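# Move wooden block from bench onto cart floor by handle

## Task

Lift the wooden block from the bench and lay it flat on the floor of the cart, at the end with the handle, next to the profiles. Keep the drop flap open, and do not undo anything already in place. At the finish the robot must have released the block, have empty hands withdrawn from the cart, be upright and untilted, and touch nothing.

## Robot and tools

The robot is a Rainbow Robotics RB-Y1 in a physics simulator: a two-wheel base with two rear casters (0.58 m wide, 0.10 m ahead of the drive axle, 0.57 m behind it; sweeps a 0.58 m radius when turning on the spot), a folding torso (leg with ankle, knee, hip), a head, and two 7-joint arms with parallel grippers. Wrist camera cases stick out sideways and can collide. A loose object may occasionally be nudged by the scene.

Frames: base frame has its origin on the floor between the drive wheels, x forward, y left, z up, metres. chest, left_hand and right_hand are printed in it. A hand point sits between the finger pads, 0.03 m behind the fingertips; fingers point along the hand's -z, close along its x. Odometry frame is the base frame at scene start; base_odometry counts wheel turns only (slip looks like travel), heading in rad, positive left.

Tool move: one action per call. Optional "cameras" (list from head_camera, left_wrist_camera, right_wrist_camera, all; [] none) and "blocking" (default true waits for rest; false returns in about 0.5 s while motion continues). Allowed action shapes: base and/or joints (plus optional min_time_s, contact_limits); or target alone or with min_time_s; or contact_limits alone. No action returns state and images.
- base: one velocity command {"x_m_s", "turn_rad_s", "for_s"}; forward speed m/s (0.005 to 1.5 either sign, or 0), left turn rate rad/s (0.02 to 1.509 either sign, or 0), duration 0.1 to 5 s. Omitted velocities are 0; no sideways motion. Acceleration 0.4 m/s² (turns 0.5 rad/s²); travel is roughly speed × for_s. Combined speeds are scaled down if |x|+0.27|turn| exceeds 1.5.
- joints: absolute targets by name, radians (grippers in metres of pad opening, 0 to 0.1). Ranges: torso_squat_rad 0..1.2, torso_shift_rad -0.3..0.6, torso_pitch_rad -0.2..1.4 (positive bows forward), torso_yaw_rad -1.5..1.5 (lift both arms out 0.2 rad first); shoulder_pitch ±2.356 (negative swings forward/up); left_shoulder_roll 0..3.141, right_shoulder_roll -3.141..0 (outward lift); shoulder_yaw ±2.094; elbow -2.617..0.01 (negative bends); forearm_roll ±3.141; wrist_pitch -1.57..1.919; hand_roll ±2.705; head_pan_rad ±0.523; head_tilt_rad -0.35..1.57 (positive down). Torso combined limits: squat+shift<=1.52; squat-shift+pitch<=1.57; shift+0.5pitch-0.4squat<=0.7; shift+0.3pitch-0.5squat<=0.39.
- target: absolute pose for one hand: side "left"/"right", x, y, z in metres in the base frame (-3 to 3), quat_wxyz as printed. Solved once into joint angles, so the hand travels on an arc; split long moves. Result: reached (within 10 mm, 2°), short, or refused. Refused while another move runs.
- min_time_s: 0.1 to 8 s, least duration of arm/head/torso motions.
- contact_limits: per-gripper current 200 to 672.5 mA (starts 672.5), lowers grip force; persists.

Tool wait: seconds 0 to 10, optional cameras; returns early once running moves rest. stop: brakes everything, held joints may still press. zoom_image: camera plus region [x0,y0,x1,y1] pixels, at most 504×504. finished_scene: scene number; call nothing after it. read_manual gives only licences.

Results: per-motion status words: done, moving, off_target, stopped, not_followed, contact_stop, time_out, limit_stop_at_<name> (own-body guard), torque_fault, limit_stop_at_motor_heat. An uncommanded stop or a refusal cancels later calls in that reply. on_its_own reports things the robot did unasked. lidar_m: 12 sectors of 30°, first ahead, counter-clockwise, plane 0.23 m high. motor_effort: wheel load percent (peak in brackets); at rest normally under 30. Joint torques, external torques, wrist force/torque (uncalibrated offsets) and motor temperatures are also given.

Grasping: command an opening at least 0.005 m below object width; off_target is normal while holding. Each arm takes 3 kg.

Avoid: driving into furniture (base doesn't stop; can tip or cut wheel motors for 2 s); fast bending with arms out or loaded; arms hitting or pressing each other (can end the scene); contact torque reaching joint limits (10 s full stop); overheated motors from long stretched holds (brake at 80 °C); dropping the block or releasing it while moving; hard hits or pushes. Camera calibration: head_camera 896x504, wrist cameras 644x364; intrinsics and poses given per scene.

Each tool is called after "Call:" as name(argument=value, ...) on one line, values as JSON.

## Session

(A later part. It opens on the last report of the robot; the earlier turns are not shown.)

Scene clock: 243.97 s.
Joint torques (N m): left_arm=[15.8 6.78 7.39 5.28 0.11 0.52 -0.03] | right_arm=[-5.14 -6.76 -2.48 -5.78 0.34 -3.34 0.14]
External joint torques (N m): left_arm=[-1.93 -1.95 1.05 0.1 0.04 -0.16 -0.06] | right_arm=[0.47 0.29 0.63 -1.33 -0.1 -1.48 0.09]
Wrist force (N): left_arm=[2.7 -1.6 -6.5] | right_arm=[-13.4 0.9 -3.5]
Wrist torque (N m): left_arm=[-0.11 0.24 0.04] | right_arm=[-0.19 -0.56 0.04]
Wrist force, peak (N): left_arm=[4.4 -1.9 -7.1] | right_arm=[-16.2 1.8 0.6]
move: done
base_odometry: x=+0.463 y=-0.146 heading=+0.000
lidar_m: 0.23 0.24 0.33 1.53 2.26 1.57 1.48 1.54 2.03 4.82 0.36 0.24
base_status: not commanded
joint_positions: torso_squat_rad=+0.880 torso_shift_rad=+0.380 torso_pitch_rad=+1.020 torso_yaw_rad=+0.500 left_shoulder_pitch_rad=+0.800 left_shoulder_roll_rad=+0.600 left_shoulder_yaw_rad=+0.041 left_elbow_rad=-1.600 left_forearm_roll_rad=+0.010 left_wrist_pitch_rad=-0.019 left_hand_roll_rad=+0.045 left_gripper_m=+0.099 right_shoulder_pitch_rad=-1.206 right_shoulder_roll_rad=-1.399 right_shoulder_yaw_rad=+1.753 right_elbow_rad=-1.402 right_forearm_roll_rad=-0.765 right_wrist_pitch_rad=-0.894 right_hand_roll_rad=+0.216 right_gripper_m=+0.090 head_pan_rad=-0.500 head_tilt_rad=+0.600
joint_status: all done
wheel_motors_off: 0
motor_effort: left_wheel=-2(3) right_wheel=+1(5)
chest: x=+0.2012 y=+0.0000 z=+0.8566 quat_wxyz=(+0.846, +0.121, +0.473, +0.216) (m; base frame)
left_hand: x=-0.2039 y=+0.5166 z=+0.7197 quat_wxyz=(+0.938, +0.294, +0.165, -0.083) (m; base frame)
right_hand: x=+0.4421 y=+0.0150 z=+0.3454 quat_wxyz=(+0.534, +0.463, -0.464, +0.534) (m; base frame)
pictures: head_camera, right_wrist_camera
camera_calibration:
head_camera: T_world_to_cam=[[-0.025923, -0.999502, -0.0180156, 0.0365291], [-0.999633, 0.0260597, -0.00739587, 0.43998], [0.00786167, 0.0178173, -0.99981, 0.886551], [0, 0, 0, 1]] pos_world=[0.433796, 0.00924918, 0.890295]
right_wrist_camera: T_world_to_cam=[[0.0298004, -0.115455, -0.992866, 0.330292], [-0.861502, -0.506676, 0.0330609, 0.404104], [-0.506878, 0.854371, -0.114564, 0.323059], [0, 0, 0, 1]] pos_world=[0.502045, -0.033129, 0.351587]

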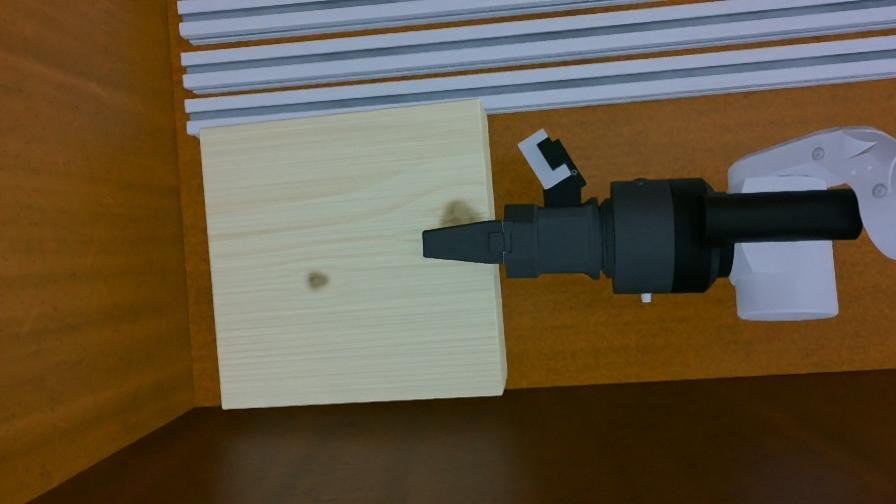

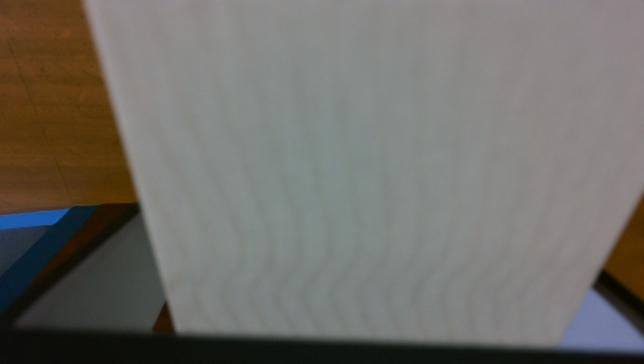

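Call:
move(joints={"right_gripper_m":0.096})

Call:
move(target={"side":"right","x":0.442,"y":-0.03,"z":0.345,"quat_wxyz":[0.5337,0.4639,-0.4639,0.5337]}, min_time_s=2, cameras=["head_camera"])

Scene clock: 247.97 s.
Joint torques (N m): left_arm=[15.95 7.19 7.42 5.48 -0.01 0.41 -0.03] | right_arm=[-4.92 -6.75 -2.41 -5.78 0.25 -3.4 0.16]
External joint torques (N m): left_arm=[-1.77 -1.54 1.07 0.3 -0.08 -0.27 -0.06] | right_arm=[0.68 0.3 0.69 -1.34 -0.19 -1.56 0.11]
Wrist force (N): left_arm=[2.4 -1.6 -6.3] | right_arm=[-13.5 2.0 -5.2]
Wrist torque (N m): left_arm=[-0.11 0.24 0.05] | right_arm=[-0.29 -0.61 -0.03]
Wrist force, peak (N): left_arm=[3.9 -2.1 -6.8] | right_arm=[-14.4 0.7 -5.2]
move: done
base_odometry: x=+0.463 y=-0.146 heading=+0.000
lidar_m: 0.23 0.25 0.33 1.53 2.25 1.58 1.49 1.54 2.04 4.82 0.37 0.26
base_status: not commanded
joint_positions: torso_squat_rad=+0.880 torso_shift_rad=+0.380 torso_pitch_rad=+1.020 torso_yaw_rad=+0.500 left_shoulder_pitch_rad=+0.800 left_shoulder_roll_rad=+0.600 left_shoulder_yaw_rad=+0.041 left_elbow_rad=-1.600 left_forearm_roll_rad=+0.010 left_wrist_pitch_rad=-0.019 left_hand_roll_rad=+0.045 left_gripper_m=+0.099 right_shoulder_pitch_rad=-1.206 right_shoulder_roll_rad=-1.399 right_shoulder_yaw_rad=+1.753 right_elbow_rad=-1.402 right_forearm_roll_rad=-0.765 right_wrist_pitch_rad=-0.894 right_hand_roll_rad=+0.216 right_gripper_m=+0.096 head_pan_rad=-0.500 head_tilt_rad=+0.600
joint_status: all done
wheel_motors_off: 0
motor_effort: left_wheel=-2(2) right_wheel=+1(3)
chest: x=+0.2012 y=+0.0000 z=+0.8566 quat_wxyz=(+0.846, +0.121, +0.473, +0.216) (m; base frame)
left_hand: x=-0.2039 y=+0.5166 z=+0.7198 quat_wxyz=(+0.938, +0.294, +0.165, -0.083) (m; base frame)
right_hand: x=+0.4421 y=+0.0150 z=+0.3454 quat_wxyz=(+0.534, +0.463, -0.464, +0.534) (m; base frame)
pictures: none

Scene clock: 250.30 s.
Joint torques (N m): left_arm=[15.88 7.13 7.42 5.32 -0.02 0.48 0.01] | right_arm=[-3.72 -11 -1.04 -4.55 0.77 -3.73 -0.26]
External joint torques (N m): left_arm=[-1.85 -1.59 1.07 0.14 -0.09 -0.2 -0.02] | right_arm=[0.79 -2.2 1.48 -0.86 0.37 -1.88 -0.3]
Wrist force (N): left_arm=[3.5 -2.4 -6.5] | right_arm=[-13.8 1.3 -3.5]
Wrist torque (N m): left_arm=[-0.01 0.36 0.06] | right_arm=[-0.22 -0.53 0.01]
Wrist force, peak (N): left_arm=[3.6 -2.8 -6.7] | right_arm=[-14.3 2.2 -4.5]
move: done
base_odometry: x=+0.463 y=-0.146 heading=+0.000
lidar_m: 0.23 0.25 0.33 1.54 2.26 1.57 1.49 1.55 2.03 4.82 0.37 0.25
base_status: not commanded
joint_positions: torso_squat_rad=+0.880 torso_shift_rad=+0.380 torso_pitch_rad=+1.020 torso_yaw_rad=+0.500 left_shoulder_pitch_rad=+0.800 left_shoulder_roll_rad=+0.600 left_shoulder_yaw_rad=+0.041 left_elbow_rad=-1.600 left_forearm_roll_rad=+0.010 left_wrist_pitch_rad=-0.019 left_hand_roll_rad=+0.045 left_gripper_m=+0.099 right_shoulder_pitch_rad=-1.171 right_shoulder_roll_rad=-1.466 right_shoulder_yaw_rad=+1.779 right_elbow_rad=-1.367 right_forearm_roll_rad=-0.730 right_wrist_pitch_rad=-1.010 right_hand_roll_rad=+0.188 right_gripper_m=+0.096 head_pan_rad=-0.500 head_tilt_rad=+0.600
joint_status: all done
wheel_motors_off: 0
motor_effort: left_wheel=-2(3) right_wheel=+1(3)
chest: x=+0.2012 y=+0.0000 z=+0.8566 quat_wxyz=(+0.846, +0.121, +0.473, +0.216) (m; base frame)
left_hand: x=-0.2039 y=+0.5166 z=+0.7198 quat_wxyz=(+0.938, +0.294, +0.165, -0.083) (m; base frame)
right_hand: x=+0.4421 y=-0.0296 z=+0.3450 quat_wxyz=(+0.534, +0.464, -0.464, +0.534) (m; base frame)
right_hand_status: reached (checked arc, planned for 2.0 s): 0 mm and 0.0 deg off.
pictures: head_camera
camera_calibration:
head_camera: T_world_to_cam=[[-0.0259237, -0.9995, -0.0181155, 0.036618], [-0.999633, 0.0260612, -0.00739327, 0.439978], [0.00786168, 0.0179172, -0.999809, 0.886549], [0, 0, 0, 1]] pos_world=[0.433796, 0.00924893, 0.890295]

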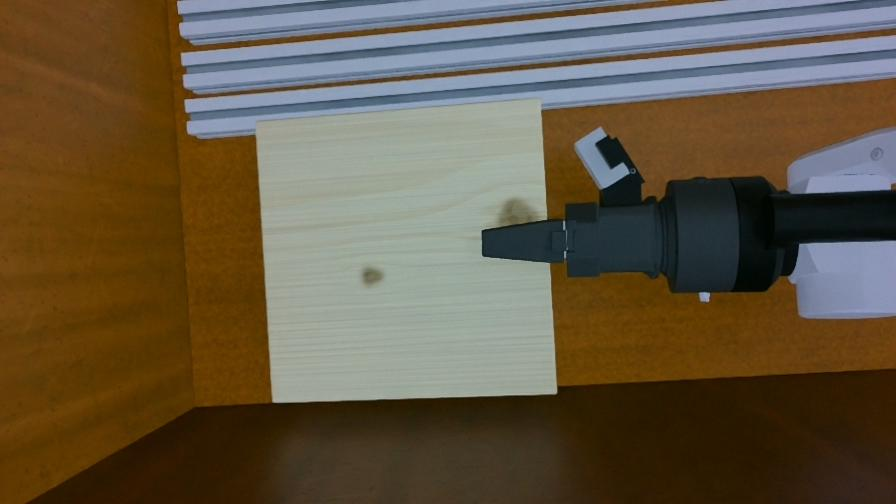

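Call:
move(target={"side":"right","x":0.442,"y":0.02,"z":0.345,"quat_wxyz":[0.5337,0.4639,-0.4639,0.5337]}, min_time_s=2)

Call:
move(target={"side":"right","x":0.385,"y":0.002,"z":0.346,"quat_wxyz":[0.5337,0.4639,-0.4639,0.5337]}, min_time_s=2, cameras=["head_camera"])

Scene clock: 259.20 s.
Joint torques (N m): left_arm=[15.68 7.39 7.22 5.4 -0.06 0.45 -0.03] | right_arm=[-10.18 -2.69 -7.26 -9.01 0.33 -3.87 0.42]
External joint torques (N m): left_arm=[-2.05 -1.33 0.87 0.22 -0.12 -0.22 -0.05] | right_arm=[-4.48 4.18 -4.12 -4.53 -0.11 -2.02 0.38]
Wrist force (N): left_arm=[3.2 -2.3 -6.2] | right_arm=[-14.5 1.1 2.9]
Wrist torque (N m): left_arm=[-0.09 0.31 0.04] | right_arm=[-0.14 -0.23 -0.14]
Wrist force, peak (N): left_arm=[3.8 -1.9 -7.1] | right_arm=[-15.1 0.6 3.5]
move: done
base_odometry: x=+0.463 y=-0.146 heading=+0.000
lidar_m: 0.23 0.24 0.33 1.54 2.25 1.57 1.48 1.54 2.03 4.82 0.36 0.25
base_status: not commanded
joint_positions: torso_squat_rad=+0.880 torso_shift_rad=+0.380 torso_pitch_rad=+1.020 torso_yaw_rad=+0.500 left_shoulder_pitch_rad=+0.800 left_shoulder_roll_rad=+0.600 left_shoulder_yaw_rad=+0.041 left_elbow_rad=-1.600 left_forearm_roll_rad=+0.010 left_wrist_pitch_rad=-0.019 left_hand_roll_rad=+0.045 left_gripper_m=+0.099 right_shoulder_pitch_rad=-1.207 right_shoulder_roll_rad=-1.388 right_shoulder_yaw_rad=+1.750 right_elbow_rad=-1.398 right_forearm_roll_rad=-0.766 right_wrist_pitch_rad=-0.886 right_hand_roll_rad=+0.215 right_gripper_m=+0.096 head_pan_rad=-0.500 head_tilt_rad=+0.600
joint_status: all done
wheel_motors_off: 0
motor_effort: left_wheel=-1(3) right_wheel=+3(3)
chest: x=+0.2012 y=+0.0000 z=+0.8566 quat_wxyz=(+0.846, +0.121, +0.473, +0.216) (m; base frame)
left_hand: x=-0.2039 y=+0.5166 z=+0.7197 quat_wxyz=(+0.938, +0.294, +0.165, -0.083) (m; base frame)
right_hand: x=+0.4416 y=+0.0188 z=+0.3442 quat_wxyz=(+0.535, +0.463, -0.463, +0.534) (m; base frame)
right_hand_status: reached (checked arc, planned for 2.0 s): 1 mm and 0.2 deg off.
pictures: none

Scene clock: 261.53 s.
Joint torques (N m): left_arm=[15.89 7.08 7.37 5.42 -0.06 0.41 0] | right_arm=[0.27 -5.25 1 -10.81 2.11 -3.68 0.11]
External joint torques (N m): left_arm=[-1.84 -1.64 1.03 0.24 -0.12 -0.27 -0.03] | right_arm=[3.54 1.65 2.84 -5.72 1.41 -1.94 0.06]
Wrist force (N): left_arm=[3.4 -2.1 -6.5] | right_arm=[-16.5 -5.3 -1.9]
Wrist torque (N m): left_arm=[-0.04 0.31 0.05] | right_arm=[-0.16 -0.36 0.07]
Wrist force, peak (N): left_arm=[3.7 -2.6 -6.7] | right_arm=[-17.7 -5.9 -2.0]
move: done
base_odometry: x=+0.463 y=-0.146 heading=+0.000
lidar_m: 0.23 0.25 0.32 1.53 2.25 1.57 1.49 1.55 2.03 4.82 0.36 0.26
base_status: not commanded
joint_positions: torso_squat_rad=+0.880 torso_shift_rad=+0.380 torso_pitch_rad=+1.020 torso_yaw_rad=+0.500 left_shoulder_pitch_rad=+0.800 left_shoulder_roll_rad=+0.600 left_shoulder_yaw_rad=+0.041 left_elbow_rad=-1.600 left_forearm_roll_rad=+0.010 left_wrist_pitch_rad=-0.019 left_hand_roll_rad=+0.045 left_gripper_m=+0.099 right_shoulder_pitch_rad=-1.077 right_shoulder_roll_rad=-1.395 right_shoulder_yaw_rad=+1.753 right_elbow_rad=-1.471 right_forearm_roll_rad=-0.829 right_wrist_pitch_rad=-0.921 right_hand_roll_rad=+0.398 right_gripper_m=+0.096 head_pan_rad=-0.500 head_tilt_rad=+0.600
joint_status: all done
wheel_motors_off: 0
motor_effort: left_wheel=-2(3) right_wheel=+2(3)
chest: x=+0.2012 y=+0.0000 z=+0.8566 quat_wxyz=(+0.846, +0.121, +0.473, +0.216) (m; base frame)
left_hand: x=-0.2039 y=+0.5166 z=+0.7197 quat_wxyz=(+0.938, +0.294, +0.165, -0.083) (m; base frame)
right_hand: x=+0.3860 y=+0.0019 z=+0.3456 quat_wxyz=(+0.534, +0.463, -0.464, +0.534) (m; base frame)
right_hand_status: reached (checked arc, planned for 2.0 s): 1 mm and 0.1 deg off.
pictures: head_camera
camera_calibration:
head_camera: T_world_to_cam=[[-0.025923, -0.999502, -0.0180156, 0.0365291], [-0.999633, 0.0260597, -0.00739587, 0.43998], [0.00786167, 0.0178173, -0.99981, 0.886551], [0, 0, 0, 1]] pos_world=[0.433796, 0.00924918, 0.890295]

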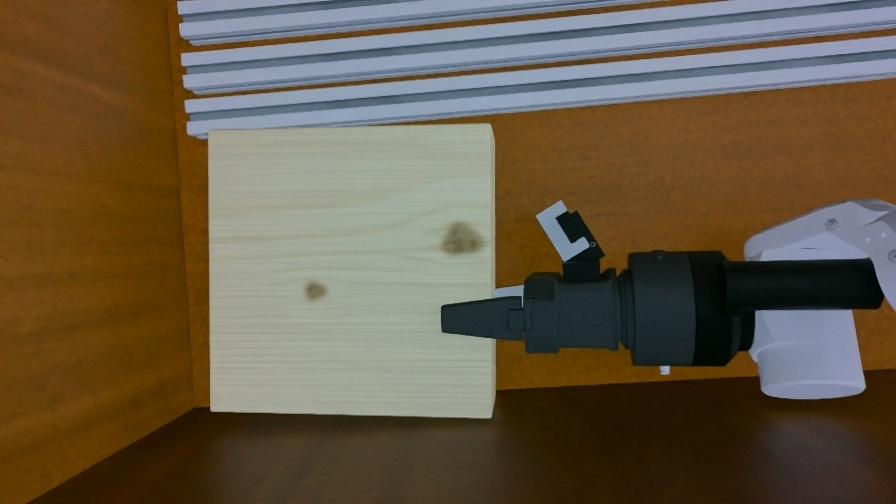

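Call:
move(target={"side":"right","x":0.40,"y":0.002,"z":0.346,"quat_wxyz":[0.5337,0.4639,-0.4639,0.5337]}, min_time_s=0.5)

Call:
move(target={"side":"right","x":0.46,"y":-0.018,"z":0.346,"quat_wxyz":[0.5337,0.4639,-0.4639,0.5337]}, min_time_s=1.5, cameras=["head_camera"])

Call:
move(target={"side":"right","x":0.446,"y":-0.018,"z":0.346,"quat_wxyz":[0.5337,0.4639,-0.4639,0.5337]}, min_time_s=0.5)

Call:
move(target={"side":"right","x":0.385,"y":-0.043,"z":0.346,"quat_wxyz":[0.5337,0.4639,-0.4639,0.5337]}, min_time_s=1.5, cameras=["head_camera"])

Scene clock: 264.77 s.
Joint torques (N m): left_arm=[16.13 7.46 7.3 5.31 -0.05 0.41 -0.09] | right_arm=[-6.64 -7.51 -2.31 -7.14 1.34 -3.77 -0.09]
External joint torques (N m): left_arm=[-1.6 -1.26 0.95 0.13 -0.12 -0.26 -0.12] | right_arm=[-2.89 -0.39 -0.2 -2.23 0.7 -2 -0.14]
Wrist force (N): left_arm=[3.7 -2.4 -6.4] | right_arm=[-13.8 1.4 -2.2]
Wrist torque (N m): left_arm=[-0.03 0.35 0.04] | right_arm=[-0.18 -0.29 0.01]
Wrist force, peak (N): left_arm=[3.8 -2.9 -6.6] | right_arm=[-16.6 -5.3 -1.7]
move: done
base_odometry: x=+0.463 y=-0.146 heading=+0.000
lidar_m: 0.23 0.24 0.32 1.54 2.25 1.58 1.49 1.55 2.03 4.82 0.36 0.25
base_status: not commanded
joint_positions: torso_squat_rad=+0.880 torso_shift_rad=+0.380 torso_pitch_rad=+1.020 torso_yaw_rad=+0.500 left_shoulder_pitch_rad=+0.800 left_shoulder_roll_rad=+0.600 left_shoulder_yaw_rad=+0.041 left_elbow_rad=-1.600 left_forearm_roll_rad=+0.010 left_wrist_pitch_rad=-0.019 left_hand_roll_rad=+0.045 left_gripper_m=+0.099 right_shoulder_pitch_rad=-1.106 right_shoulder_roll_rad=-1.405 right_shoulder_yaw_rad=+1.755 right_elbow_rad=-1.460 right_forearm_roll_rad=-0.814 right_wrist_pitch_rad=-0.919 right_hand_roll_rad=+0.355 right_gripper_m=+0.096 head_pan_rad=-0.500 head_tilt_rad=+0.600
joint_status: all done
wheel_motors_off: 0
motor_effort: left_wheel=-2(3) right_wheel=+3(3)
chest: x=+0.2012 y=+0.0000 z=+0.8566 quat_wxyz=(+0.846, +0.121, +0.473, +0.216) (m; base frame)
left_hand: x=-0.2039 y=+0.5166 z=+0.7197 quat_wxyz=(+0.938, +0.294, +0.165, -0.083) (m; base frame)
right_hand: x=+0.3997 y=+0.0017 z=+0.3458 quat_wxyz=(+0.534, +0.463, -0.464, +0.534) (m; base frame)
right_hand_status: reached (checked arc, planned for 0.5 s): 0 mm and 0.1 deg off.
pictures: none

Scene clock: 266.60 s.
Joint torques (N m): left_arm=[16.29 7.41 7.41 5.38 0.05 0.52 0.01] | right_arm=[-9.69 -10.73 -3.53 -4.42 0.14 -3.96 -0.19]
External joint torques (N m): left_arm=[-1.44 -1.31 1.06 0.2 -0.02 -0.16 -0.02] | right_arm=[-4.3 -2.23 -0.53 -0.78 -0.18 -2.09 -0.24]
Wrist force (N): left_arm=[3.4 -1.6 -5.7] | right_arm=[-13.9 3.6 -3.0]
Wrist torque (N m): left_arm=[-0.14 0.36 0.04] | right_arm=[-0.16 -0.27 -0.02]
Wrist force, peak (N): left_arm=[3.2 -2.7 -6.8] | right_arm=[-14.9 4.5 -1.2]
move: done
base_odometry: x=+0.463 y=-0.146 heading=+0.000
lidar_m: 0.24 0.24 0.33 1.54 2.27 1.57 1.49 1.53 2.03 4.82 0.36 0.26
base_status: not commanded
joint_positions: torso_squat_rad=+0.880 torso_shift_rad=+0.380 torso_pitch_rad=+1.020 torso_yaw_rad=+0.500 left_shoulder_pitch_rad=+0.800 left_shoulder_roll_rad=+0.600 left_shoulder_yaw_rad=+0.041 left_elbow_rad=-1.600 left_forearm_roll_rad=+0.010 left_wrist_pitch_rad=-0.019 left_hand_roll_rad=+0.045 left_gripper_m=+0.099 right_shoulder_pitch_rad=-1.216 right_shoulder_roll_rad=-1.457 right_shoulder_yaw_rad=+1.773 right_elbow_rad=-1.355 right_forearm_roll_rad=-0.715 right_wrist_pitch_rad=-0.978 right_hand_roll_rad=+0.137 right_gripper_m=+0.096 head_pan_rad=-0.500 head_tilt_rad=+0.600
joint_status: all done
wheel_motors_off: 0
motor_effort: left_wheel=-2(3) right_wheel=+2(3)
chest: x=+0.2012 y=+0.0000 z=+0.8566 quat_wxyz=(+0.846, +0.121, +0.473, +0.216) (m; base frame)
left_hand: x=-0.2039 y=+0.5166 z=+0.7197 quat_wxyz=(+0.938, +0.294, +0.165, -0.083) (m; base frame)
right_hand: x=+0.4592 y=-0.0180 z=+0.3458 quat_wxyz=(+0.535, +0.463, -0.463, +0.534) (m; base frame)
right_hand_status: reached (checked arc, planned for 1.5 s): 1 mm and 0.2 deg off.
pictures: head_camera
camera_calibration:
head_camera: T_world_to_cam=[[-0.0259264, -0.999502, -0.0180156, 0.0365305], [-0.999633, 0.0260631, -0.00739575, 0.43998], [0.00786161, 0.0178172, -0.99981, 0.886551], [0, 0, 0, 1]] pos_world=[0.433796, 0.00924919, 0.890295]

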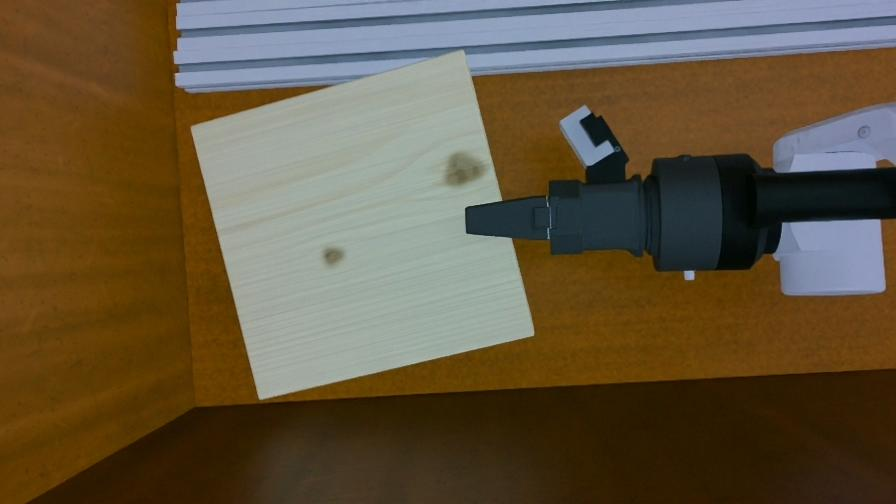

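Scene clock: 267.43 s.
Joint torques (N m): left_arm=[15.51 7.17 7.35 5.35 -0.09 0.5 0] | right_arm=[-5.16 -5.5 -5.9 -7.78 0.33 -3.97 0.17]
External joint torques (N m): left_arm=[-2.22 -1.55 1.01 0.17 -0.16 -0.18 -0.03] | right_arm=[-0.23 2.93 -3.15 -3.94 -0.05 -2.11 0.12]
Wrist force (N): left_arm=[3.0 -1.8 -6.5] | right_arm=[-14.0 1.7 1.7]
Wrist torque (N m): left_arm=[-0.08 0.26 0.03] | right_arm=[-0.28 -0.14 -0.08]
Wrist force, peak (N): left_arm=[3.7 -2.3 -6.5] | right_arm=[-14.9 1.6 0.8]
move: done
base_odometry: x=+0.463 y=-0.146 heading=+0.000
lidar_m: 0.23 0.24 0.32 1.54 2.26 1.58 1.48 1.56 2.03 4.83 0.38 0.25
base_status: not commanded
joint_positions: torso_squat_rad=+0.880 torso_shift_rad=+0.380 torso_pitch_rad=+1.020 torso_yaw_rad=+0.500 left_shoulder_pitch_rad=+0.800 left_shoulder_roll_rad=+0.600 left_shoulder_yaw_rad=+0.041 left_elbow_rad=-1.600 left_forearm_roll_rad=+0.010 left_wrist_pitch_rad=-0.019 left_hand_roll_rad=+0.045 left_gripper_m=+0.099 right_shoulder_pitch_rad=-1.189 right_shoulder_roll_rad=-1.455 right_shoulder_yaw_rad=+1.772 right_elbow_rad=-1.375 right_forearm_roll_rad=-0.730 right_wrist_pitch_rad=-0.978 right_hand_roll_rad=+0.179 right_gripper_m=+0.096 head_pan_rad=-0.500 head_tilt_rad=+0.600
joint_status: all done
wheel_motors_off: 0
motor_effort: left_wheel=-1(2) right_wheel=+2(3)
chest: x=+0.2012 y=+0.0000 z=+0.8566 quat_wxyz=(+0.846, +0.121, +0.473, +0.216) (m; base frame)
left_hand: x=-0.2039 y=+0.5166 z=+0.7197 quat_wxyz=(+0.938, +0.294, +0.165, -0.083) (m; base frame)
right_hand: x=+0.4462 y=-0.0187 z=+0.3455 quat_wxyz=(+0.534, +0.464, -0.463, +0.534) (m; base frame)
right_hand_status: reached (checked arc, planned for 0.5 s): 1 mm and 0.1 deg off.
pictures: none

Scene clock: 269.27 s.
Joint torques (N m): left_arm=[16.04 7.21 7.58 5.39 -0.02 0.49 -0.01] | right_arm=[0.96 -8.09 1.69 -9.49 2.19 -3.88 0.13]
External joint torques (N m): left_arm=[-1.69 -1.51 1.23 0.21 -0.09 -0.18 -0.04] | right_arm=[3.2 0.53 2.91 -5.17 1.52 -2.11 0.08]
Wrist force (N): left_arm=[3.9 -2.0 -5.6] | right_arm=[-15.5 -4.3 -2.3]
Wrist torque (N m): left_arm=[-0.09 0.36 0.06] | right_arm=[-0.32 -0.16 0.08]
Wrist force, peak (N): left_arm=[3.0 -2.8 -7.0] | right_arm=[-16.2 -5.3 -1.3]
move: done
base_odometry: x=+0.463 y=-0.146 heading=+0.000
lidar_m: 0.23 0.24 0.32 1.53 2.26 1.59 1.49 1.55 2.04 4.83 0.37 0.26
base_status: not commanded
joint_positions: torso_squat_rad=+0.880 torso_shift_rad=+0.380 torso_pitch_rad=+1.020 torso_yaw_rad=+0.500 left_shoulder_pitch_rad=+0.800 left_shoulder_roll_rad=+0.600 left_shoulder_yaw_rad=+0.041 left_elbow_rad=-1.600 left_forearm_roll_rad=+0.010 left_wrist_pitch_rad=-0.019 left_hand_roll_rad=+0.045 left_gripper_m=+0.099 right_shoulder_pitch_rad=-1.046 right_shoulder_roll_rad=-1.462 right_shoulder_yaw_rad=+1.790 right_elbow_rad=-1.435 right_forearm_roll_rad=-0.792 right_wrist_pitch_rad=-1.038 right_hand_roll_rad=+0.368 right_gripper_m=+0.096 head_pan_rad=-0.500 head_tilt_rad=+0.600
joint_status: all done
wheel_motors_off: 0
motor_effort: left_wheel=-2(3) right_wheel=+1(3)
chest: x=+0.2012 y=+0.0000 z=+0.8566 quat_wxyz=(+0.846, +0.121, +0.473, +0.216) (m; base frame)
left_hand: x=-0.2039 y=+0.5166 z=+0.7198 quat_wxyz=(+0.938, +0.294, +0.165, -0.083) (m; base frame)
right_hand: x=+0.3859 y=-0.0430 z=+0.3457 quat_wxyz=(+0.534, +0.463, -0.464, +0.534) (m; base frame)
right_hand_status: reached (checked arc, planned for 1.5 s): 1 mm and 0.1 deg off.
pictures: head_camera
camera_calibration:
head_camera: T_world_to_cam=[[-0.0259272, -0.9995, -0.0181155, 0.0366195], [-0.999633, 0.0260646, -0.00739315, 0.439978], [0.00786162, 0.0179171, -0.999809, 0.886549], [0, 0, 0, 1]] pos_world=[0.433796, 0.00924894, 0.890295]

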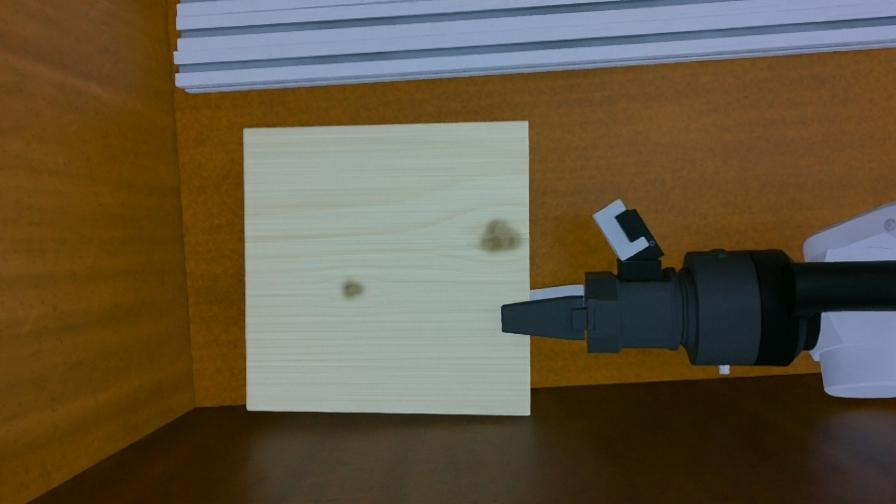

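Call:
move(target={"side":"right","x":0.41,"y":-0.043,"z":0.346,"quat_wxyz":[0.5337,0.4639,-0.4639,0.5337]}, min_time_s=1)

Call:
move(target={"side":"right","x":0.37,"y":-0.045,"z":0.346,"quat_wxyz":[0.5337,0.4639,-0.4639,0.5337]}, min_time_s=1)

Call:
move(target={"side":"right","x":0.365,"y":-0.11,"z":0.346,"quat_wxyz":[0.5337,0.4639,-0.4639,0.5337]}, min_time_s=0.5, cameras=["head_camera"])

Scene clock: 272.13 s.
Joint torques (N m): left_arm=[15.92 6.94 7.39 5.42 -0.08 0.44 -0.02] | right_arm=[-6.09 -10.22 -4.75 -5.71 1.22 -3.61 -0.12]
External joint torques (N m): left_arm=[-1.81 -1.79 1.04 0.24 -0.15 -0.24 -0.05] | right_arm=[-3.06 -1.23 -3.07 -1.7 0.65 -1.8 -0.16]
Wrist force (N): left_arm=[3.2 -2.4 -6.4] | right_arm=[-14.0 1.7 -2.3]
Wrist torque (N m): left_arm=[-0.02 0.31 0.06] | right_arm=[-0.21 -0.22 0.05]
Wrist force, peak (N): left_arm=[3.9 -1.7 -7.0] | right_arm=[-16.8 -4.1 -3.1]
move: done
base_odometry: x=+0.463 y=-0.146 heading=+0.000
lidar_m: 0.23 0.25 0.33 1.52 2.25 1.58 1.48 1.54 2.02 4.81 0.36 0.25
base_status: not commanded
joint_positions: torso_squat_rad=+0.880 torso_shift_rad=+0.380 torso_pitch_rad=+1.020 torso_yaw_rad=+0.500 left_shoulder_pitch_rad=+0.800 left_shoulder_roll_rad=+0.600 left_shoulder_yaw_rad=+0.041 left_elbow_rad=-1.600 left_forearm_roll_rad=+0.010 left_wrist_pitch_rad=-0.019 left_hand_roll_rad=+0.045 left_gripper_m=+0.099 right_shoulder_pitch_rad=-1.093 right_shoulder_roll_rad=-1.480 right_shoulder_yaw_rad=+1.789 right_elbow_rad=-1.416 right_forearm_roll_rad=-0.769 right_wrist_pitch_rad=-1.035 right_hand_roll_rad=+0.297 right_gripper_m=+0.096 head_pan_rad=-0.500 head_tilt_rad=+0.600
joint_status: all done
wheel_motors_off: 0
motor_effort: left_wheel=-2(3) right_wheel=+1(4)
chest: x=+0.2012 y=+0.0000 z=+0.8566 quat_wxyz=(+0.846, +0.121, +0.473, +0.216) (m; base frame)
left_hand: x=-0.2039 y=+0.5166 z=+0.7198 quat_wxyz=(+0.938, +0.294, +0.165, -0.083) (m; base frame)
right_hand: x=+0.4092 y=-0.0435 z=+0.3461 quat_wxyz=(+0.535, +0.462, -0.464, +0.534) (m; base frame)
right_hand_status: reached (checked arc, planned for 1.0 s): 1 mm and 0.3 deg off.
pictures: none

Scene clock: 273.47 s.
Joint torques (N m): left_arm=[15.64 7.17 7.13 5.31 -0.07 0.41 -0.05] | right_arm=[10.72 2.92 6.25 -15.39 0.72 -4.14 0.47]
External joint torques (N m): left_arm=[-2.08 -1.55 0.78 0.13 -0.14 -0.26 -0.07] | right_arm=[12.45 11.4 7.15 -10.95 -0.01 -2.4 0.42]
Wrist force (N): left_arm=[3.2 -2.4 -6.6] | right_arm=[-14.9 1.8 2.3]
Wrist torque (N m): left_arm=[-0.03 0.30 0.06] | right_arm=[-0.17 0.05 -0.20]
Wrist force, peak (N): left_arm=[3.7 -2.4 -7.0] | right_arm=[-14.5 3.0 3.4]
move: done
base_odometry: x=+0.463 y=-0.146 heading=+0.000
lidar_m: 0.22 0.23 0.32 1.53 2.26 1.58 1.49 1.55 2.03 4.83 0.35 0.24
base_status: not commanded
joint_positions: torso_squat_rad=+0.880 torso_shift_rad=+0.380 torso_pitch_rad=+1.020 torso_yaw_rad=+0.500 left_shoulder_pitch_rad=+0.800 left_shoulder_roll_rad=+0.600 left_shoulder_yaw_rad=+0.041 left_elbow_rad=-1.600 left_forearm_roll_rad=+0.010 left_wrist_pitch_rad=-0.019 left_hand_roll_rad=+0.045 left_gripper_m=+0.099 right_shoulder_pitch_rad=-1.016 right_shoulder_roll_rad=-1.454 right_shoulder_yaw_rad=+1.793 right_elbow_rad=-1.443 right_forearm_roll_rad=-0.808 right_wrist_pitch_rad=-1.047 right_hand_roll_rad=+0.414 right_gripper_m=+0.096 head_pan_rad=-0.500 head_tilt_rad=+0.600
joint_status: all done
wheel_motors_off: 0
motor_effort: left_wheel=-4(4) right_wheel=-17(20)
chest: x=+0.2012 y=+0.0001 z=+0.8566 quat_wxyz=(+0.846, +0.121, +0.473, +0.216) (m; base frame)
left_hand: x=-0.2040 y=+0.5166 z=+0.7197 quat_wxyz=(+0.938, +0.294, +0.165, -0.082) (m; base frame)
right_hand: x=+0.3732 y=-0.0454 z=+0.3455 quat_wxyz=(+0.533, +0.461, -0.465, +0.535) (m; base frame)
right_hand_status: reached (checked arc, planned for 1.0 s): 3 mm and 0.4 deg off.
pictures: none

Scene clock: 274.30 s.
Joint torques (N m): left_arm=[15.69 7.32 7.16 5.27 -0.05 0.52 0.01] | right_arm=[7.12 -4.07 4.03 -7.29 0.63 -1.75 -0.18]
External joint torques (N m): left_arm=[-2.03 -1.41 0.81 0.1 -0.12 -0.16 -0.01] | right_arm=[7.19 6.47 3.87 -4.08 -0.07 0.01 -0.23]
Wrist force (N): left_arm=[3.8 -2.5 -5.8] | right_arm=[-5.8 1.2 0.7]
Wrist torque (N m): left_arm=[-0.06 0.41 0.05] | right_arm=[-0.23 -0.24 0.04]
Wrist force, peak (N): left_arm=[4.0 -2.0 -7.1] | right_arm=[-14.2 0.7 -5.0]
move: done
base_odometry: x=+0.463 y=-0.146 heading=+0.000
lidar_m: 0.21 0.21 0.29 1.55 2.24 1.57 1.49 1.54 2.02 4.82 0.32 0.22
base_status: not commanded
joint_positions: torso_squat_rad=+0.880 torso_shift_rad=+0.380 torso_pitch_rad=+1.020 torso_yaw_rad=+0.500 left_shoulder_pitch_rad=+0.800 left_shoulder_roll_rad=+0.600 left_shoulder_yaw_rad=+0.041 left_elbow_rad=-1.600 left_forearm_roll_rad=+0.010 left_wrist_pitch_rad=-0.019 left_hand_roll_rad=+0.045 left_gripper_m=+0.099 right_shoulder_pitch_rad=-0.940 right_shoulder_roll_rad=-1.510 right_shoulder_yaw_rad=+1.832 right_elbow_rad=-1.337 right_forearm_roll_rad=-0.769 right_wrist_pitch_rad=-1.236 right_hand_roll_rad=+0.381 right_gripper_m=+0.096 head_pan_rad=-0.500 head_tilt_rad=+0.600
joint_status: all done
wheel_motors_off: 0
motor_effort: left_wheel=-2(4) right_wheel=-12(31)
chest: x=+0.2011 y=+0.0001 z=+0.8567 quat_wxyz=(+0.846, +0.121, +0.473, +0.216) (m; base frame)
left_hand: x=-0.2041 y=+0.5166 z=+0.7197 quat_wxyz=(+0.938, +0.294, +0.164, -0.082) (m; base frame)
right_hand: x=+0.3669 y=-0.1102 z=+0.3461 quat_wxyz=(+0.533, +0.462, -0.465, +0.535) (m; base frame)
right_hand_status: reached (checked arc, planned for 0.5 s): 2 mm and 0.3 deg off.
pictures: head_camera
camera_calibration:
head_camera: T_world_to_cam=[[-0.0256162, -0.999509, -0.0180284, 0.0366075], [-0.999638, 0.0257603, -0.00780625, 0.440246], [0.00826684, 0.0178219, -0.999807, 0.886569], [0, 0, 0, 1]] pos_world=[0.433695, 0.00944827, 0.890494]

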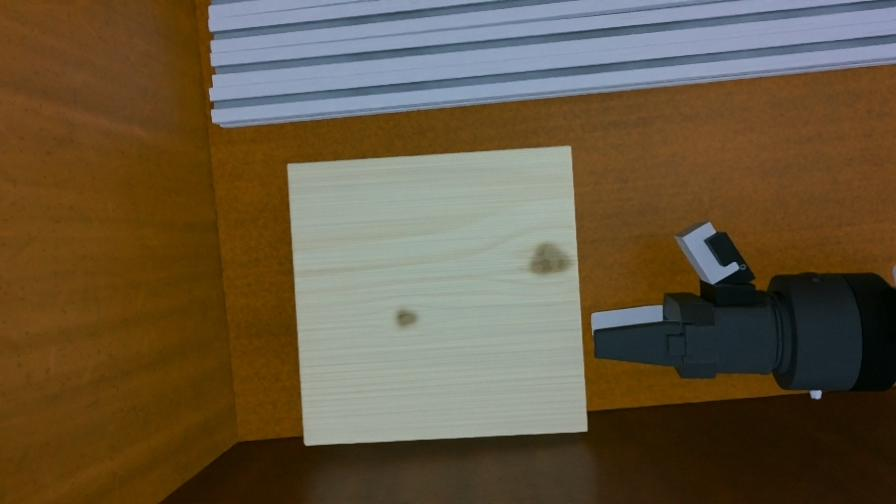

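Call:
move(target={"side":"right","x":0.42,"y":-0.11,"z":0.35,"quat_wxyz":[0.5337,0.4639,-0.4639,0.5337]})

Call:
move(joints={"right_gripper_m":0.0})

Call:
move(target={"side":"right","x":0.42,"y":-0.05,"z":0.346,"quat_wxyz":[0.5337,0.4639,-0.4639,0.5337]}, min_time_s=2, cameras=["head_camera"])

Scene clock: 276.60 s.
Joint torques (N m): left_arm=[15.76 7.25 7.43 5.26 0.03 0.47 -0.08] | right_arm=[-1.48 -10.93 -1.91 -2.61 0.53 -2 0.38]
External joint torques (N m): left_arm=[-1.96 -1.47 1.08 0.08 -0.04 -0.21 -0.11] | right_arm=[0.38 0.65 -0.94 -0.1 0.1 -0.16 0.33]
Wrist force (N): left_arm=[2.5 -1.7 -6.1] | right_arm=[-5.6 0.9 0.4]
Wrist torque (N m): left_arm=[-0.14 0.30 0.04] | right_arm=[-0.22 -0.23 0.06]
Wrist force, peak (N): left_arm=[3.9 -2.3 -6.8] | right_arm=[-5.7 3.2 0.4]
move: done
base_odometry: x=+0.463 y=-0.146 heading=+0.000
lidar_m: 0.21 0.21 0.29 1.53 2.25 1.58 1.49 1.56 2.03 4.83 0.33 0.23
base_status: not commanded
joint_positions: torso_squat_rad=+0.880 torso_shift_rad=+0.380 torso_pitch_rad=+1.020 torso_yaw_rad=+0.500 left_shoulder_pitch_rad=+0.800 left_shoulder_roll_rad=+0.600 left_shoulder_yaw_rad=+0.041 left_elbow_rad=-1.600 left_forearm_roll_rad=+0.010 left_wrist_pitch_rad=-0.019 left_hand_roll_rad=+0.045 left_gripper_m=+0.099 right_shoulder_pitch_rad=-1.048 right_shoulder_roll_rad=-1.561 right_shoulder_yaw_rad=+1.818 right_elbow_rad=-1.305 right_forearm_roll_rad=-0.713 right_wrist_pitch_rad=-1.225 right_hand_roll_rad=+0.219 right_gripper_m=+0.096 head_pan_rad=-0.500 head_tilt_rad=+0.600
joint_status: all done
wheel_motors_off: 0
motor_effort: left_wheel=-1(4) right_wheel=+0(11)
chest: x=+0.2012 y=+0.0001 z=+0.8566 quat_wxyz=(+0.846, +0.121, +0.473, +0.216) (m; base frame)
left_hand: x=-0.2040 y=+0.5166 z=+0.7197 quat_wxyz=(+0.938, +0.294, +0.165, -0.082) (m; base frame)
right_hand: x=+0.4199 y=-0.1101 z=+0.3499 quat_wxyz=(+0.534, +0.463, -0.464, +0.534) (m; base frame)
right_hand_status: reached (checked arc, planned for 0.4 s): 0 mm and 0.1 deg off.
pictures: none

Scene clock: 278.23 s.
Joint torques (N m): left_arm=[15.8 7.27 7.53 5.34 0.02 0.39 0.05] | right_arm=[-1.52 -11.05 -1.97 -2.78 0.66 -1.97 0.34]
External joint torques (N m): left_arm=[-1.93 -1.46 1.18 0.16 -0.04 -0.29 0.02] | right_arm=[0.34 0.53 -1 -0.27 0.22 -0.13 0.3]
Wrist force (N): left_arm=[3.5 -2.4 -5.8] | right_arm=[-5.6 1.0 0.9]
Wrist torque (N m): left_arm=[-0.06 0.38 0.04] | right_arm=[-0.22 -0.22 0.05]
Wrist force, peak (N): left_arm=[3.8 -2.2 -6.8] | right_arm=[-6.1 0.8 1.3]
move: done
base_odometry: x=+0.463 y=-0.146 heading=+0.000
lidar_m: 0.20 0.21 0.29 1.52 2.25 1.58 1.49 1.54 2.02 4.82 0.34 0.23
base_status: not commanded
joint_positions: torso_squat_rad=+0.880 torso_shift_rad=+0.380 torso_pitch_rad=+1.020 torso_yaw_rad=+0.500 left_shoulder_pitch_rad=+0.800 left_shoulder_roll_rad=+0.600 left_shoulder_yaw_rad=+0.041 left_elbow_rad=-1.600 left_forearm_roll_rad=+0.010 left_wrist_pitch_rad=-0.019 left_hand_roll_rad=+0.045 left_gripper_m=+0.099 right_shoulder_pitch_rad=-1.048 right_shoulder_roll_rad=-1.561 right_shoulder_yaw_rad=+1.818 right_elbow_rad=-1.305 right_forearm_roll_rad=-0.713 right_wrist_pitch_rad=-1.225 right_hand_roll_rad=+0.219 right_gripper_m=+0.000 head_pan_rad=-0.500 head_tilt_rad=+0.600
joint_status: all done
wheel_motors_off: 0
motor_effort: left_wheel=-2(2) right_wheel=+1(4)
chest: x=+0.2012 y=+0.0001 z=+0.8566 quat_wxyz=(+0.846, +0.121, +0.473, +0.216) (m; base frame)
left_hand: x=-0.2040 y=+0.5166 z=+0.7197 quat_wxyz=(+0.938, +0.294, +0.165, -0.082) (m; base frame)
right_hand: x=+0.4199 y=-0.1101 z=+0.3499 quat_wxyz=(+0.534, +0.463, -0.464, +0.534) (m; base frame)
pictures: none

Scene clock: 280.57 s.
Joint torques (N m): left_arm=[15.75 7.3 7.22 5.3 0.03 0.38 0.05] | right_arm=[-6.91 -5.55 -5.28 -6.56 0.06 -2.67 0.29]
External joint torques (N m): left_arm=[-1.98 -1.42 0.87 0.12 -0.04 -0.3 0.02] | right_arm=[-3.7 3.87 -3.49 -2.88 -0.43 -0.84 0.24]
Wrist force (N): left_arm=[3.4 -2.5 -6.2] | right_arm=[-8.6 1.8 6.3]
Wrist torque (N m): left_arm=[-0.02 0.33 0.02] | right_arm=[-0.12 -0.08 -0.11]
Wrist force, peak (N): left_arm=[3.8 -2.4 -6.9] | right_arm=[-0.2 0.2 12.9]
move: done
base_odometry: x=+0.463 y=-0.146 heading=+0.000
lidar_m: 0.20 0.22 0.29 1.53 2.27 1.58 1.49 1.55 2.03 4.82 0.34 0.23
base_status: not commanded
joint_positions: torso_squat_rad=+0.880 torso_shift_rad=+0.380 torso_pitch_rad=+1.020 torso_yaw_rad=+0.500 left_shoulder_pitch_rad=+0.800 left_shoulder_roll_rad=+0.600 left_shoulder_yaw_rad=+0.041 left_elbow_rad=-1.600 left_forearm_roll_rad=+0.010 left_wrist_pitch_rad=-0.019 left_hand_roll_rad=+0.045 left_gripper_m=+0.099 right_shoulder_pitch_rad=-1.103 right_shoulder_roll_rad=-1.492 right_shoulder_yaw_rad=+1.785 right_elbow_rad=-1.386 right_forearm_roll_rad=-0.741 right_wrist_pitch_rad=-1.056 right_hand_roll_rad=+0.249 right_gripper_m=+0.000 head_pan_rad=-0.500 head_tilt_rad=+0.600
joint_status: all done
wheel_motors_off: 0
motor_effort: left_wheel=-3(4) right_wheel=+2(5)
chest: x=+0.2011 y=+0.0000 z=+0.8566 quat_wxyz=(+0.846, +0.121, +0.473, +0.216) (m; base frame)
left_hand: x=-0.2039 y=+0.5166 z=+0.7197 quat_wxyz=(+0.938, +0.294, +0.165, -0.083) (m; base frame)
right_hand: x=+0.4195 y=-0.0511 z=+0.3457 quat_wxyz=(+0.534, +0.463, -0.463, +0.534) (m; base frame)
right_hand_status: reached (checked arc, planned for 2.0 s): 1 mm and 0.2 deg off.
pictures: head_camera
camera_calibration:
head_camera: T_world_to_cam=[[-0.0260202, -0.999501, -0.0179228, 0.0364883], [-0.999628, 0.0261615, -0.00769498, 0.440144], [0.00816003, 0.0177159, -0.99981, 0.886522], [0, 0, 0, 1]] pos_world=[0.433695, 0.00924974, 0.890395]

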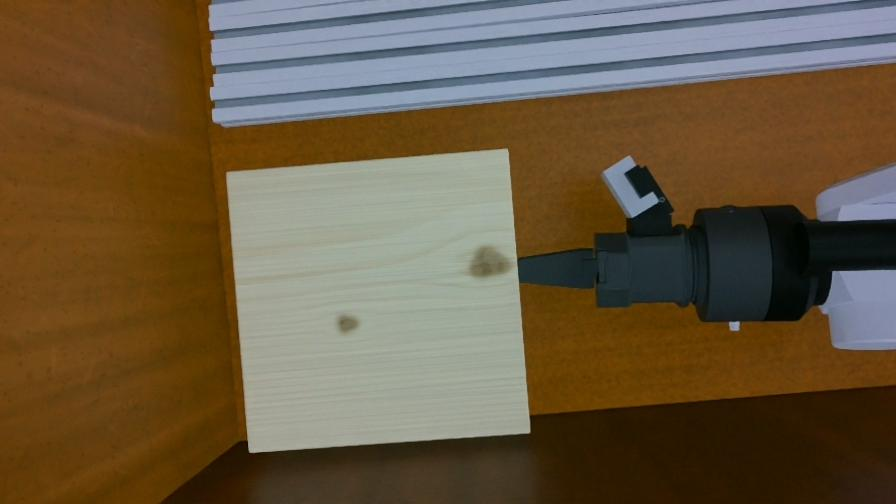

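Call:
move(target={"side":"right","x":0.43,"y":-0.12,"z":0.36,"quat_wxyz":[0.5337,0.4639,-0.4639,0.5337]})

Call:
move(target={"side":"right","x":0.43,"y":-0.12,"z":0.57,"quat_wxyz":[0.5,0.5,-0.5,0.5]}, min_time_s=1.5)

Call:
move(joints={"torso_squat_rad":0.65,"torso_pitch_rad":0.7})

Call:
move(target={"side":"right","x":0.45,"y":-0.08,"z":0.81,"quat_wxyz":[0.5,0.5,-0.5,0.5]})

Call:
move(base={"x_m_s":-0.25,"for_s":2.5}, joints={"head_tilt_rad":0.1}, cameras=["head_camera"])

Scene clock: 283.77 s.
Joint torques (N m): left_arm=[15.75 7.24 7.42 5.21 0.11 0.38 0.06] | right_arm=[-1.28 -10.55 -0.88 -2.84 0.4 -1.67 0.01]
External joint torques (N m): left_arm=[-1.98 -1.49 1.07 0.03 0.04 -0.29 0.03] | right_arm=[0.67 1.68 0.22 -0.5 0.01 0.18 -0.04]
Wrist force (N): left_arm=[2.5 -1.6 -5.6] | right_arm=[-5.9 0.9 0.9]
Wrist torque (N m): left_arm=[-0.14 0.23 0.06] | right_arm=[-0.18 -0.24 0.06]
Wrist force, peak (N): left_arm=[4.1 -2.8 -6.6] | right_arm=[-9.7 2.2 5.8]
move: done
base_odometry: x=+0.463 y=-0.146 heading=+0.000
lidar_m: 0.21 0.21 0.28 1.53 2.25 1.58 1.48 1.54 2.02 4.82 0.34 0.23
base_status: not commanded
joint_positions: torso_squat_rad=+0.880 torso_shift_rad=+0.380 torso_pitch_rad=+1.020 torso_yaw_rad=+0.500 left_shoulder_pitch_rad=+0.800 left_shoulder_roll_rad=+0.600 left_shoulder_yaw_rad=+0.041 left_elbow_rad=-1.600 left_forearm_roll_rad=+0.010 left_wrist_pitch_rad=-0.019 left_hand_roll_rad=+0.045 left_gripper_m=+0.099 right_shoulder_pitch_rad=-1.064 right_shoulder_roll_rad=-1.611 right_shoulder_yaw_rad=+1.816 right_elbow_rad=-1.332 right_forearm_roll_rad=-0.692 right_wrist_pitch_rad=-1.233 right_hand_roll_rad=+0.192 right_gripper_m=+0.000 head_pan_rad=-0.500 head_tilt_rad=+0.600
joint_status: all done
wheel_motors_off: 0
motor_effort: left_wheel=-2(4) right_wheel=+3(6)
chest: x=+0.2011 y=+0.0000 z=+0.8566 quat_wxyz=(+0.846, +0.121, +0.473, +0.216) (m; base frame)
left_hand: x=-0.2039 y=+0.5166 z=+0.7197 quat_wxyz=(+0.938, +0.294, +0.165, -0.083) (m; base frame)
right_hand: x=+0.4301 y=-0.1199 z=+0.3600 quat_wxyz=(+0.534, +0.464, -0.464, +0.534) (m; base frame)
right_hand_status: reached (checked arc, planned for 0.4 s): 0 mm and 0.0 deg off.
pictures: none

Scene clock: 285.60 s.
Joint torques (N m): left_arm=[15.87 7.23 7.44 5.27 0 0.44 -0.01] | right_arm=[-2.09 -14.09 -3.72 -4.69 0.42 -1.78 -0.31]
External joint torques (N m): left_arm=[-1.86 -1.49 1.09 0.09 -0.06 -0.24 -0.03] | right_arm=[-1.44 -0.57 -1.74 -0.52 0.02 0.1 -0.36]
Wrist force (N): left_arm=[3.2 -2.2 -5.3] | right_arm=[-6.0 1.2 2.3]
Wrist torque (N m): left_arm=[-0.08 0.30 0.03] | right_arm=[-0.21 -0.27 0.05]
Wrist force, peak (N): left_arm=[3.2 -2.3 -6.9] | right_arm=[-6.3 1.9 2.1]
move: done
base_odometry: x=+0.463 y=-0.146 heading=+0.000
lidar_m: 0.21 0.21 0.29 1.53 2.25 1.57 1.48 1.55 2.02 4.83 0.35 0.23
base_status: not commanded
joint_positions: torso_squat_rad=+0.880 torso_shift_rad=+0.380 torso_pitch_rad=+1.020 torso_yaw_rad=+0.500 left_shoulder_pitch_rad=+0.800 left_shoulder_roll_rad=+0.600 left_shoulder_yaw_rad=+0.041 left_elbow_rad=-1.600 left_forearm_roll_rad=+0.010 left_wrist_pitch_rad=-0.019 left_hand_roll_rad=+0.045 left_gripper_m=+0.099 right_shoulder_pitch_rad=-1.135 right_shoulder_roll_rad=-2.258 right_shoulder_yaw_rad=+1.754 right_elbow_rad=-2.165 right_forearm_roll_rad=-0.549 right_wrist_pitch_rad=-1.121 right_hand_roll_rad=+0.171 right_gripper_m=+0.000 head_pan_rad=-0.500 head_tilt_rad=+0.600
joint_status: all done
wheel_motors_off: 0
motor_effort: left_wheel=-2(3) right_wheel=+3(4)
chest: x=+0.2011 y=+0.0000 z=+0.8566 quat_wxyz=(+0.846, +0.121, +0.473, +0.216) (m; base frame)
left_hand: x=-0.2039 y=+0.5166 z=+0.7197 quat_wxyz=(+0.938, +0.294, +0.165, -0.083) (m; base frame)
right_hand: x=+0.4298 y=-0.1200 z=+0.5699 quat_wxyz=(+0.500, +0.500, -0.500, +0.500) (m; base frame)
right_hand_status: reached (checked arc, planned for 1.5 s): 0 mm and 0.0 deg off.
pictures: none

Scene clock: 287.47 s.
Joint torques (N m): left_arm=[13.28 8.45 8.35 1.91 0.06 -0.21 0.08] | right_arm=[-2.63 -13.2 -4.98 -3.17 -0.18 -2.04 -0.11]
External joint torques (N m): left_arm=[-1.7 -1.75 1.13 -0.03 -0.02 -0.26 0.07] | right_arm=[-0.88 -0.22 -0.66 -0.47 -0.02 -0.16 -0.16]
Wrist force (N): left_arm=[1.5 -2.9 -6.7] | right_arm=[-5.4 3.5 1.7]
Wrist torque (N m): left_arm=[0.02 0.28 0.05] | right_arm=[-0.38 -0.22 0.05]
Wrist force, peak (N): left_arm=[3.3 -2.9 -6.8] | right_arm=[-6.5 1.4 1.7]
move: done
base_odometry: x=+0.463 y=-0.146 heading=+0.000
lidar_m: 0.20 0.21 0.28 1.54 2.26 1.58 1.49 1.56 2.02 4.82 0.33 0.22
base_status: not commanded
joint_positions: torso_squat_rad=+0.650 torso_shift_rad=+0.380 torso_pitch_rad=+0.700 torso_yaw_rad=+0.500 left_shoulder_pitch_rad=+0.800 left_shoulder_roll_rad=+0.600 left_shoulder_yaw_rad=+0.041 left_elbow_rad=-1.600 left_forearm_roll_rad=+0.010 left_wrist_pitch_rad=-0.019 left_hand_roll_rad=+0.045 left_gripper_m=+0.099 right_shoulder_pitch_rad=-1.135 right_shoulder_roll_rad=-2.258 right_shoulder_yaw_rad=+1.754 right_elbow_rad=-2.165 right_forearm_roll_rad=-0.549 right_wrist_pitch_rad=-1.121 right_hand_roll_rad=+0.171 right_gripper_m=+0.000 head_pan_rad=-0.500 head_tilt_rad=+0.600
joint_status: all done
wheel_motors_off: 0
motor_effort: left_wheel=-1(3) right_wheel=+3(4)
chest: x=+0.1780 y=+0.0001 z=+1.0347 quat_wxyz=(+0.910, +0.085, +0.332, +0.232) (m; base frame)
left_hand: x=-0.1634 y=+0.5166 z=+0.7773 quat_wxyz=(+0.952, +0.304, +0.013, -0.035) (m; base frame)
right_hand: x=+0.4854 y=-0.1200 z=+0.8345 quat_wxyz=(+0.414, +0.414, -0.573, +0.573) (m; base frame)
pictures: none

Scene clock: 288.23 s.
Joint torques (N m): left_arm=[13.44 8.54 8.5 1.83 0 -0.26 0.02] | right_arm=[-1.4 -13.05 -3.13 -4.65 0.14 -2.13 -0.05]
External joint torques (N m): left_arm=[-1.55 -1.66 1.28 -0.1 -0.08 -0.31 0.01] | right_arm=[0.83 -1.04 0.43 -0.18 -0.14 -0.24 -0.1]
Wrist force (N): left_arm=[1.5 -2.5 -6.4] | right_arm=[-5.6 1.0 1.6]
Wrist torque (N m): left_arm=[-0.08 0.23 0.06] | right_arm=[-0.18 -0.19 0.03]
Wrist force, peak (N): left_arm=[2.2 -1.9 -7.2] | right_arm=[-5.7 2.6 2.4]
move: done
base_odometry: x=+0.463 y=-0.146 heading=+0.000
lidar_m: 0.21 0.22 0.29 1.53 2.25 1.58 1.48 1.54 2.03 4.82 0.34 0.22
base_status: not commanded
joint_positions: torso_squat_rad=+0.650 torso_shift_rad=+0.380 torso_pitch_rad=+0.700 torso_yaw_rad=+0.500 left_shoulder_pitch_rad=+0.800 left_shoulder_roll_rad=+0.600 left_shoulder_yaw_rad=+0.041 left_elbow_rad=-1.600 left_forearm_roll_rad=+0.010 left_wrist_pitch_rad=-0.019 left_hand_roll_rad=+0.045 left_gripper_m=+0.099 right_shoulder_pitch_rad=-1.091 right_shoulder_roll_rad=-2.117 right_shoulder_yaw_rad=+1.802 right_elbow_rad=-2.257 right_forearm_roll_rad=-0.644 right_wrist_pitch_rad=-0.986 right_hand_roll_rad=+0.091 right_gripper_m=+0.000 head_pan_rad=-0.500 head_tilt_rad=+0.600
joint_status: all done
wheel_motors_off: 0
motor_effort: left_wheel=-1(2) right_wheel=+2(5)
chest: x=+0.1781 y=+0.0001 z=+1.0346 quat_wxyz=(+0.910, +0.085, +0.332, +0.232) (m; base frame)
left_hand: x=-0.1634 y=+0.5166 z=+0.7773 quat_wxyz=(+0.952, +0.304, +0.013, -0.035) (m; base frame)
right_hand: x=+0.4497 y=-0.0802 z=+0.8103 quat_wxyz=(+0.500, +0.500, -0.500, +0.500) (m; base frame)
right_hand_status: reached (checked arc, planned for 0.4 s): 0 mm and 0.1 deg off.
pictures: none

Scene clock: 291.70 s.
Joint torques (N m): left_arm=[13.28 8.56 8.35 1.89 0.04 -0.19 -0.04] | right_arm=[-1.15 -12.71 -3.34 -4.82 0.07 -2.01 -0.08]
External joint torques (N m): left_arm=[-1.7 -1.64 1.13 -0.04 -0.04 -0.24 -0.05] | right_arm=[1.08 -0.71 0.21 -0.35 -0.21 -0.11 -0.13]
Wrist force (N): left_arm=[0.8 -1.9 -7.0] | right_arm=[-5.9 0.8 1.8]
Wrist torque (N m): left_arm=[-0.15 0.16 0.07] | right_arm=[-0.18 -0.24 0.05]
Wrist force, peak (N): left_arm=[2.0 -2.0 -7.5] | right_arm=[-6.4 1.4 1.8]
move: done
base_odometry: x=-0.162 y=-0.146 heading=-0.001
lidar_m: 0.84 0.86 1.80 4.34 1.32 0.91 0.87 0.90 1.19 2.81 1.30 0.90
base_status: done (sent for 2.5 of 2.5 s)
joint_positions: torso_squat_rad=+0.650 torso_shift_rad=+0.380 torso_pitch_rad=+0.700 torso_yaw_rad=+0.500 left_shoulder_pitch_rad=+0.800 left_shoulder_roll_rad=+0.600 left_shoulder_yaw_rad=+0.041 left_elbow_rad=-1.600 left_forearm_roll_rad=+0.010 left_wrist_pitch_rad=-0.019 left_hand_roll_rad=+0.045 left_gripper_m=+0.099 right_shoulder_pitch_rad=-1.091 right_shoulder_roll_rad=-2.117 right_shoulder_yaw_rad=+1.802 right_elbow_rad=-2.257 right_forearm_roll_rad=-0.644 right_wrist_pitch_rad=-0.986 right_hand_roll_rad=+0.091 right_gripper_m=+0.000 head_pan_rad=-0.500 head_tilt_rad=+0.100
joint_status: all done
wheel_motors_off: 0
motor_effort: left_wheel=-14(27) right_wheel=+15(31)
chest: x=+0.1780 y=+0.0001 z=+1.0347 quat_wxyz=(+0.910, +0.085, +0.332, +0.232) (m; base frame)
left_hand: x=-0.1634 y=+0.5166 z=+0.7773 quat_wxyz=(+0.952, +0.304, +0.013, -0.035) (m; base frame)
right_hand: x=+0.4496 y=-0.0803 z=+0.8103 quat_wxyz=(+0.500, +0.500, -0.500, +0.500) (m; base frame)
pictures: head_camera
camera_calibration:
head_camera: T_world_to_cam=[[-0.00450506, -0.999501, -0.0312491, 0.0477854], [-0.676343, 0.0260632, -0.736126, 1.13405], [0.736573, 0.0178188, -0.676123, 0.502587], [0, 0, 0, 1]] pos_world=[0.397026, 0.00924918, 1.1761]

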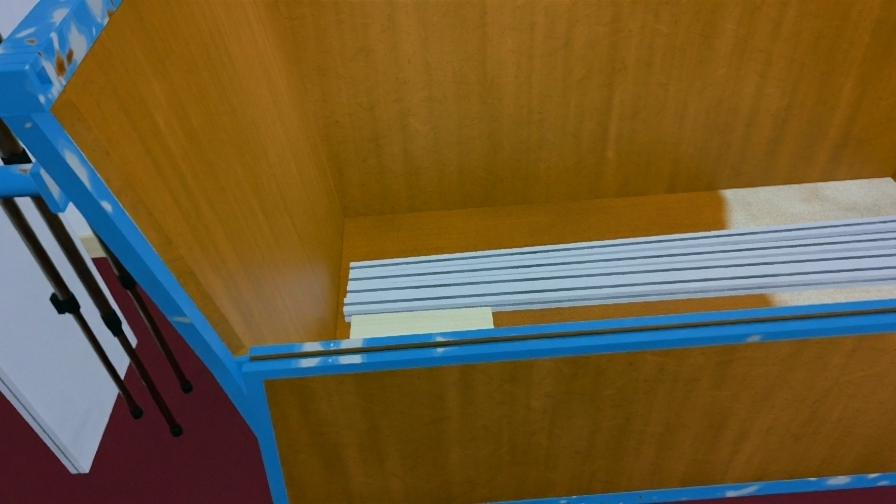

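Call:
finished_scene(scene=1)

The scene is finished: the task was done.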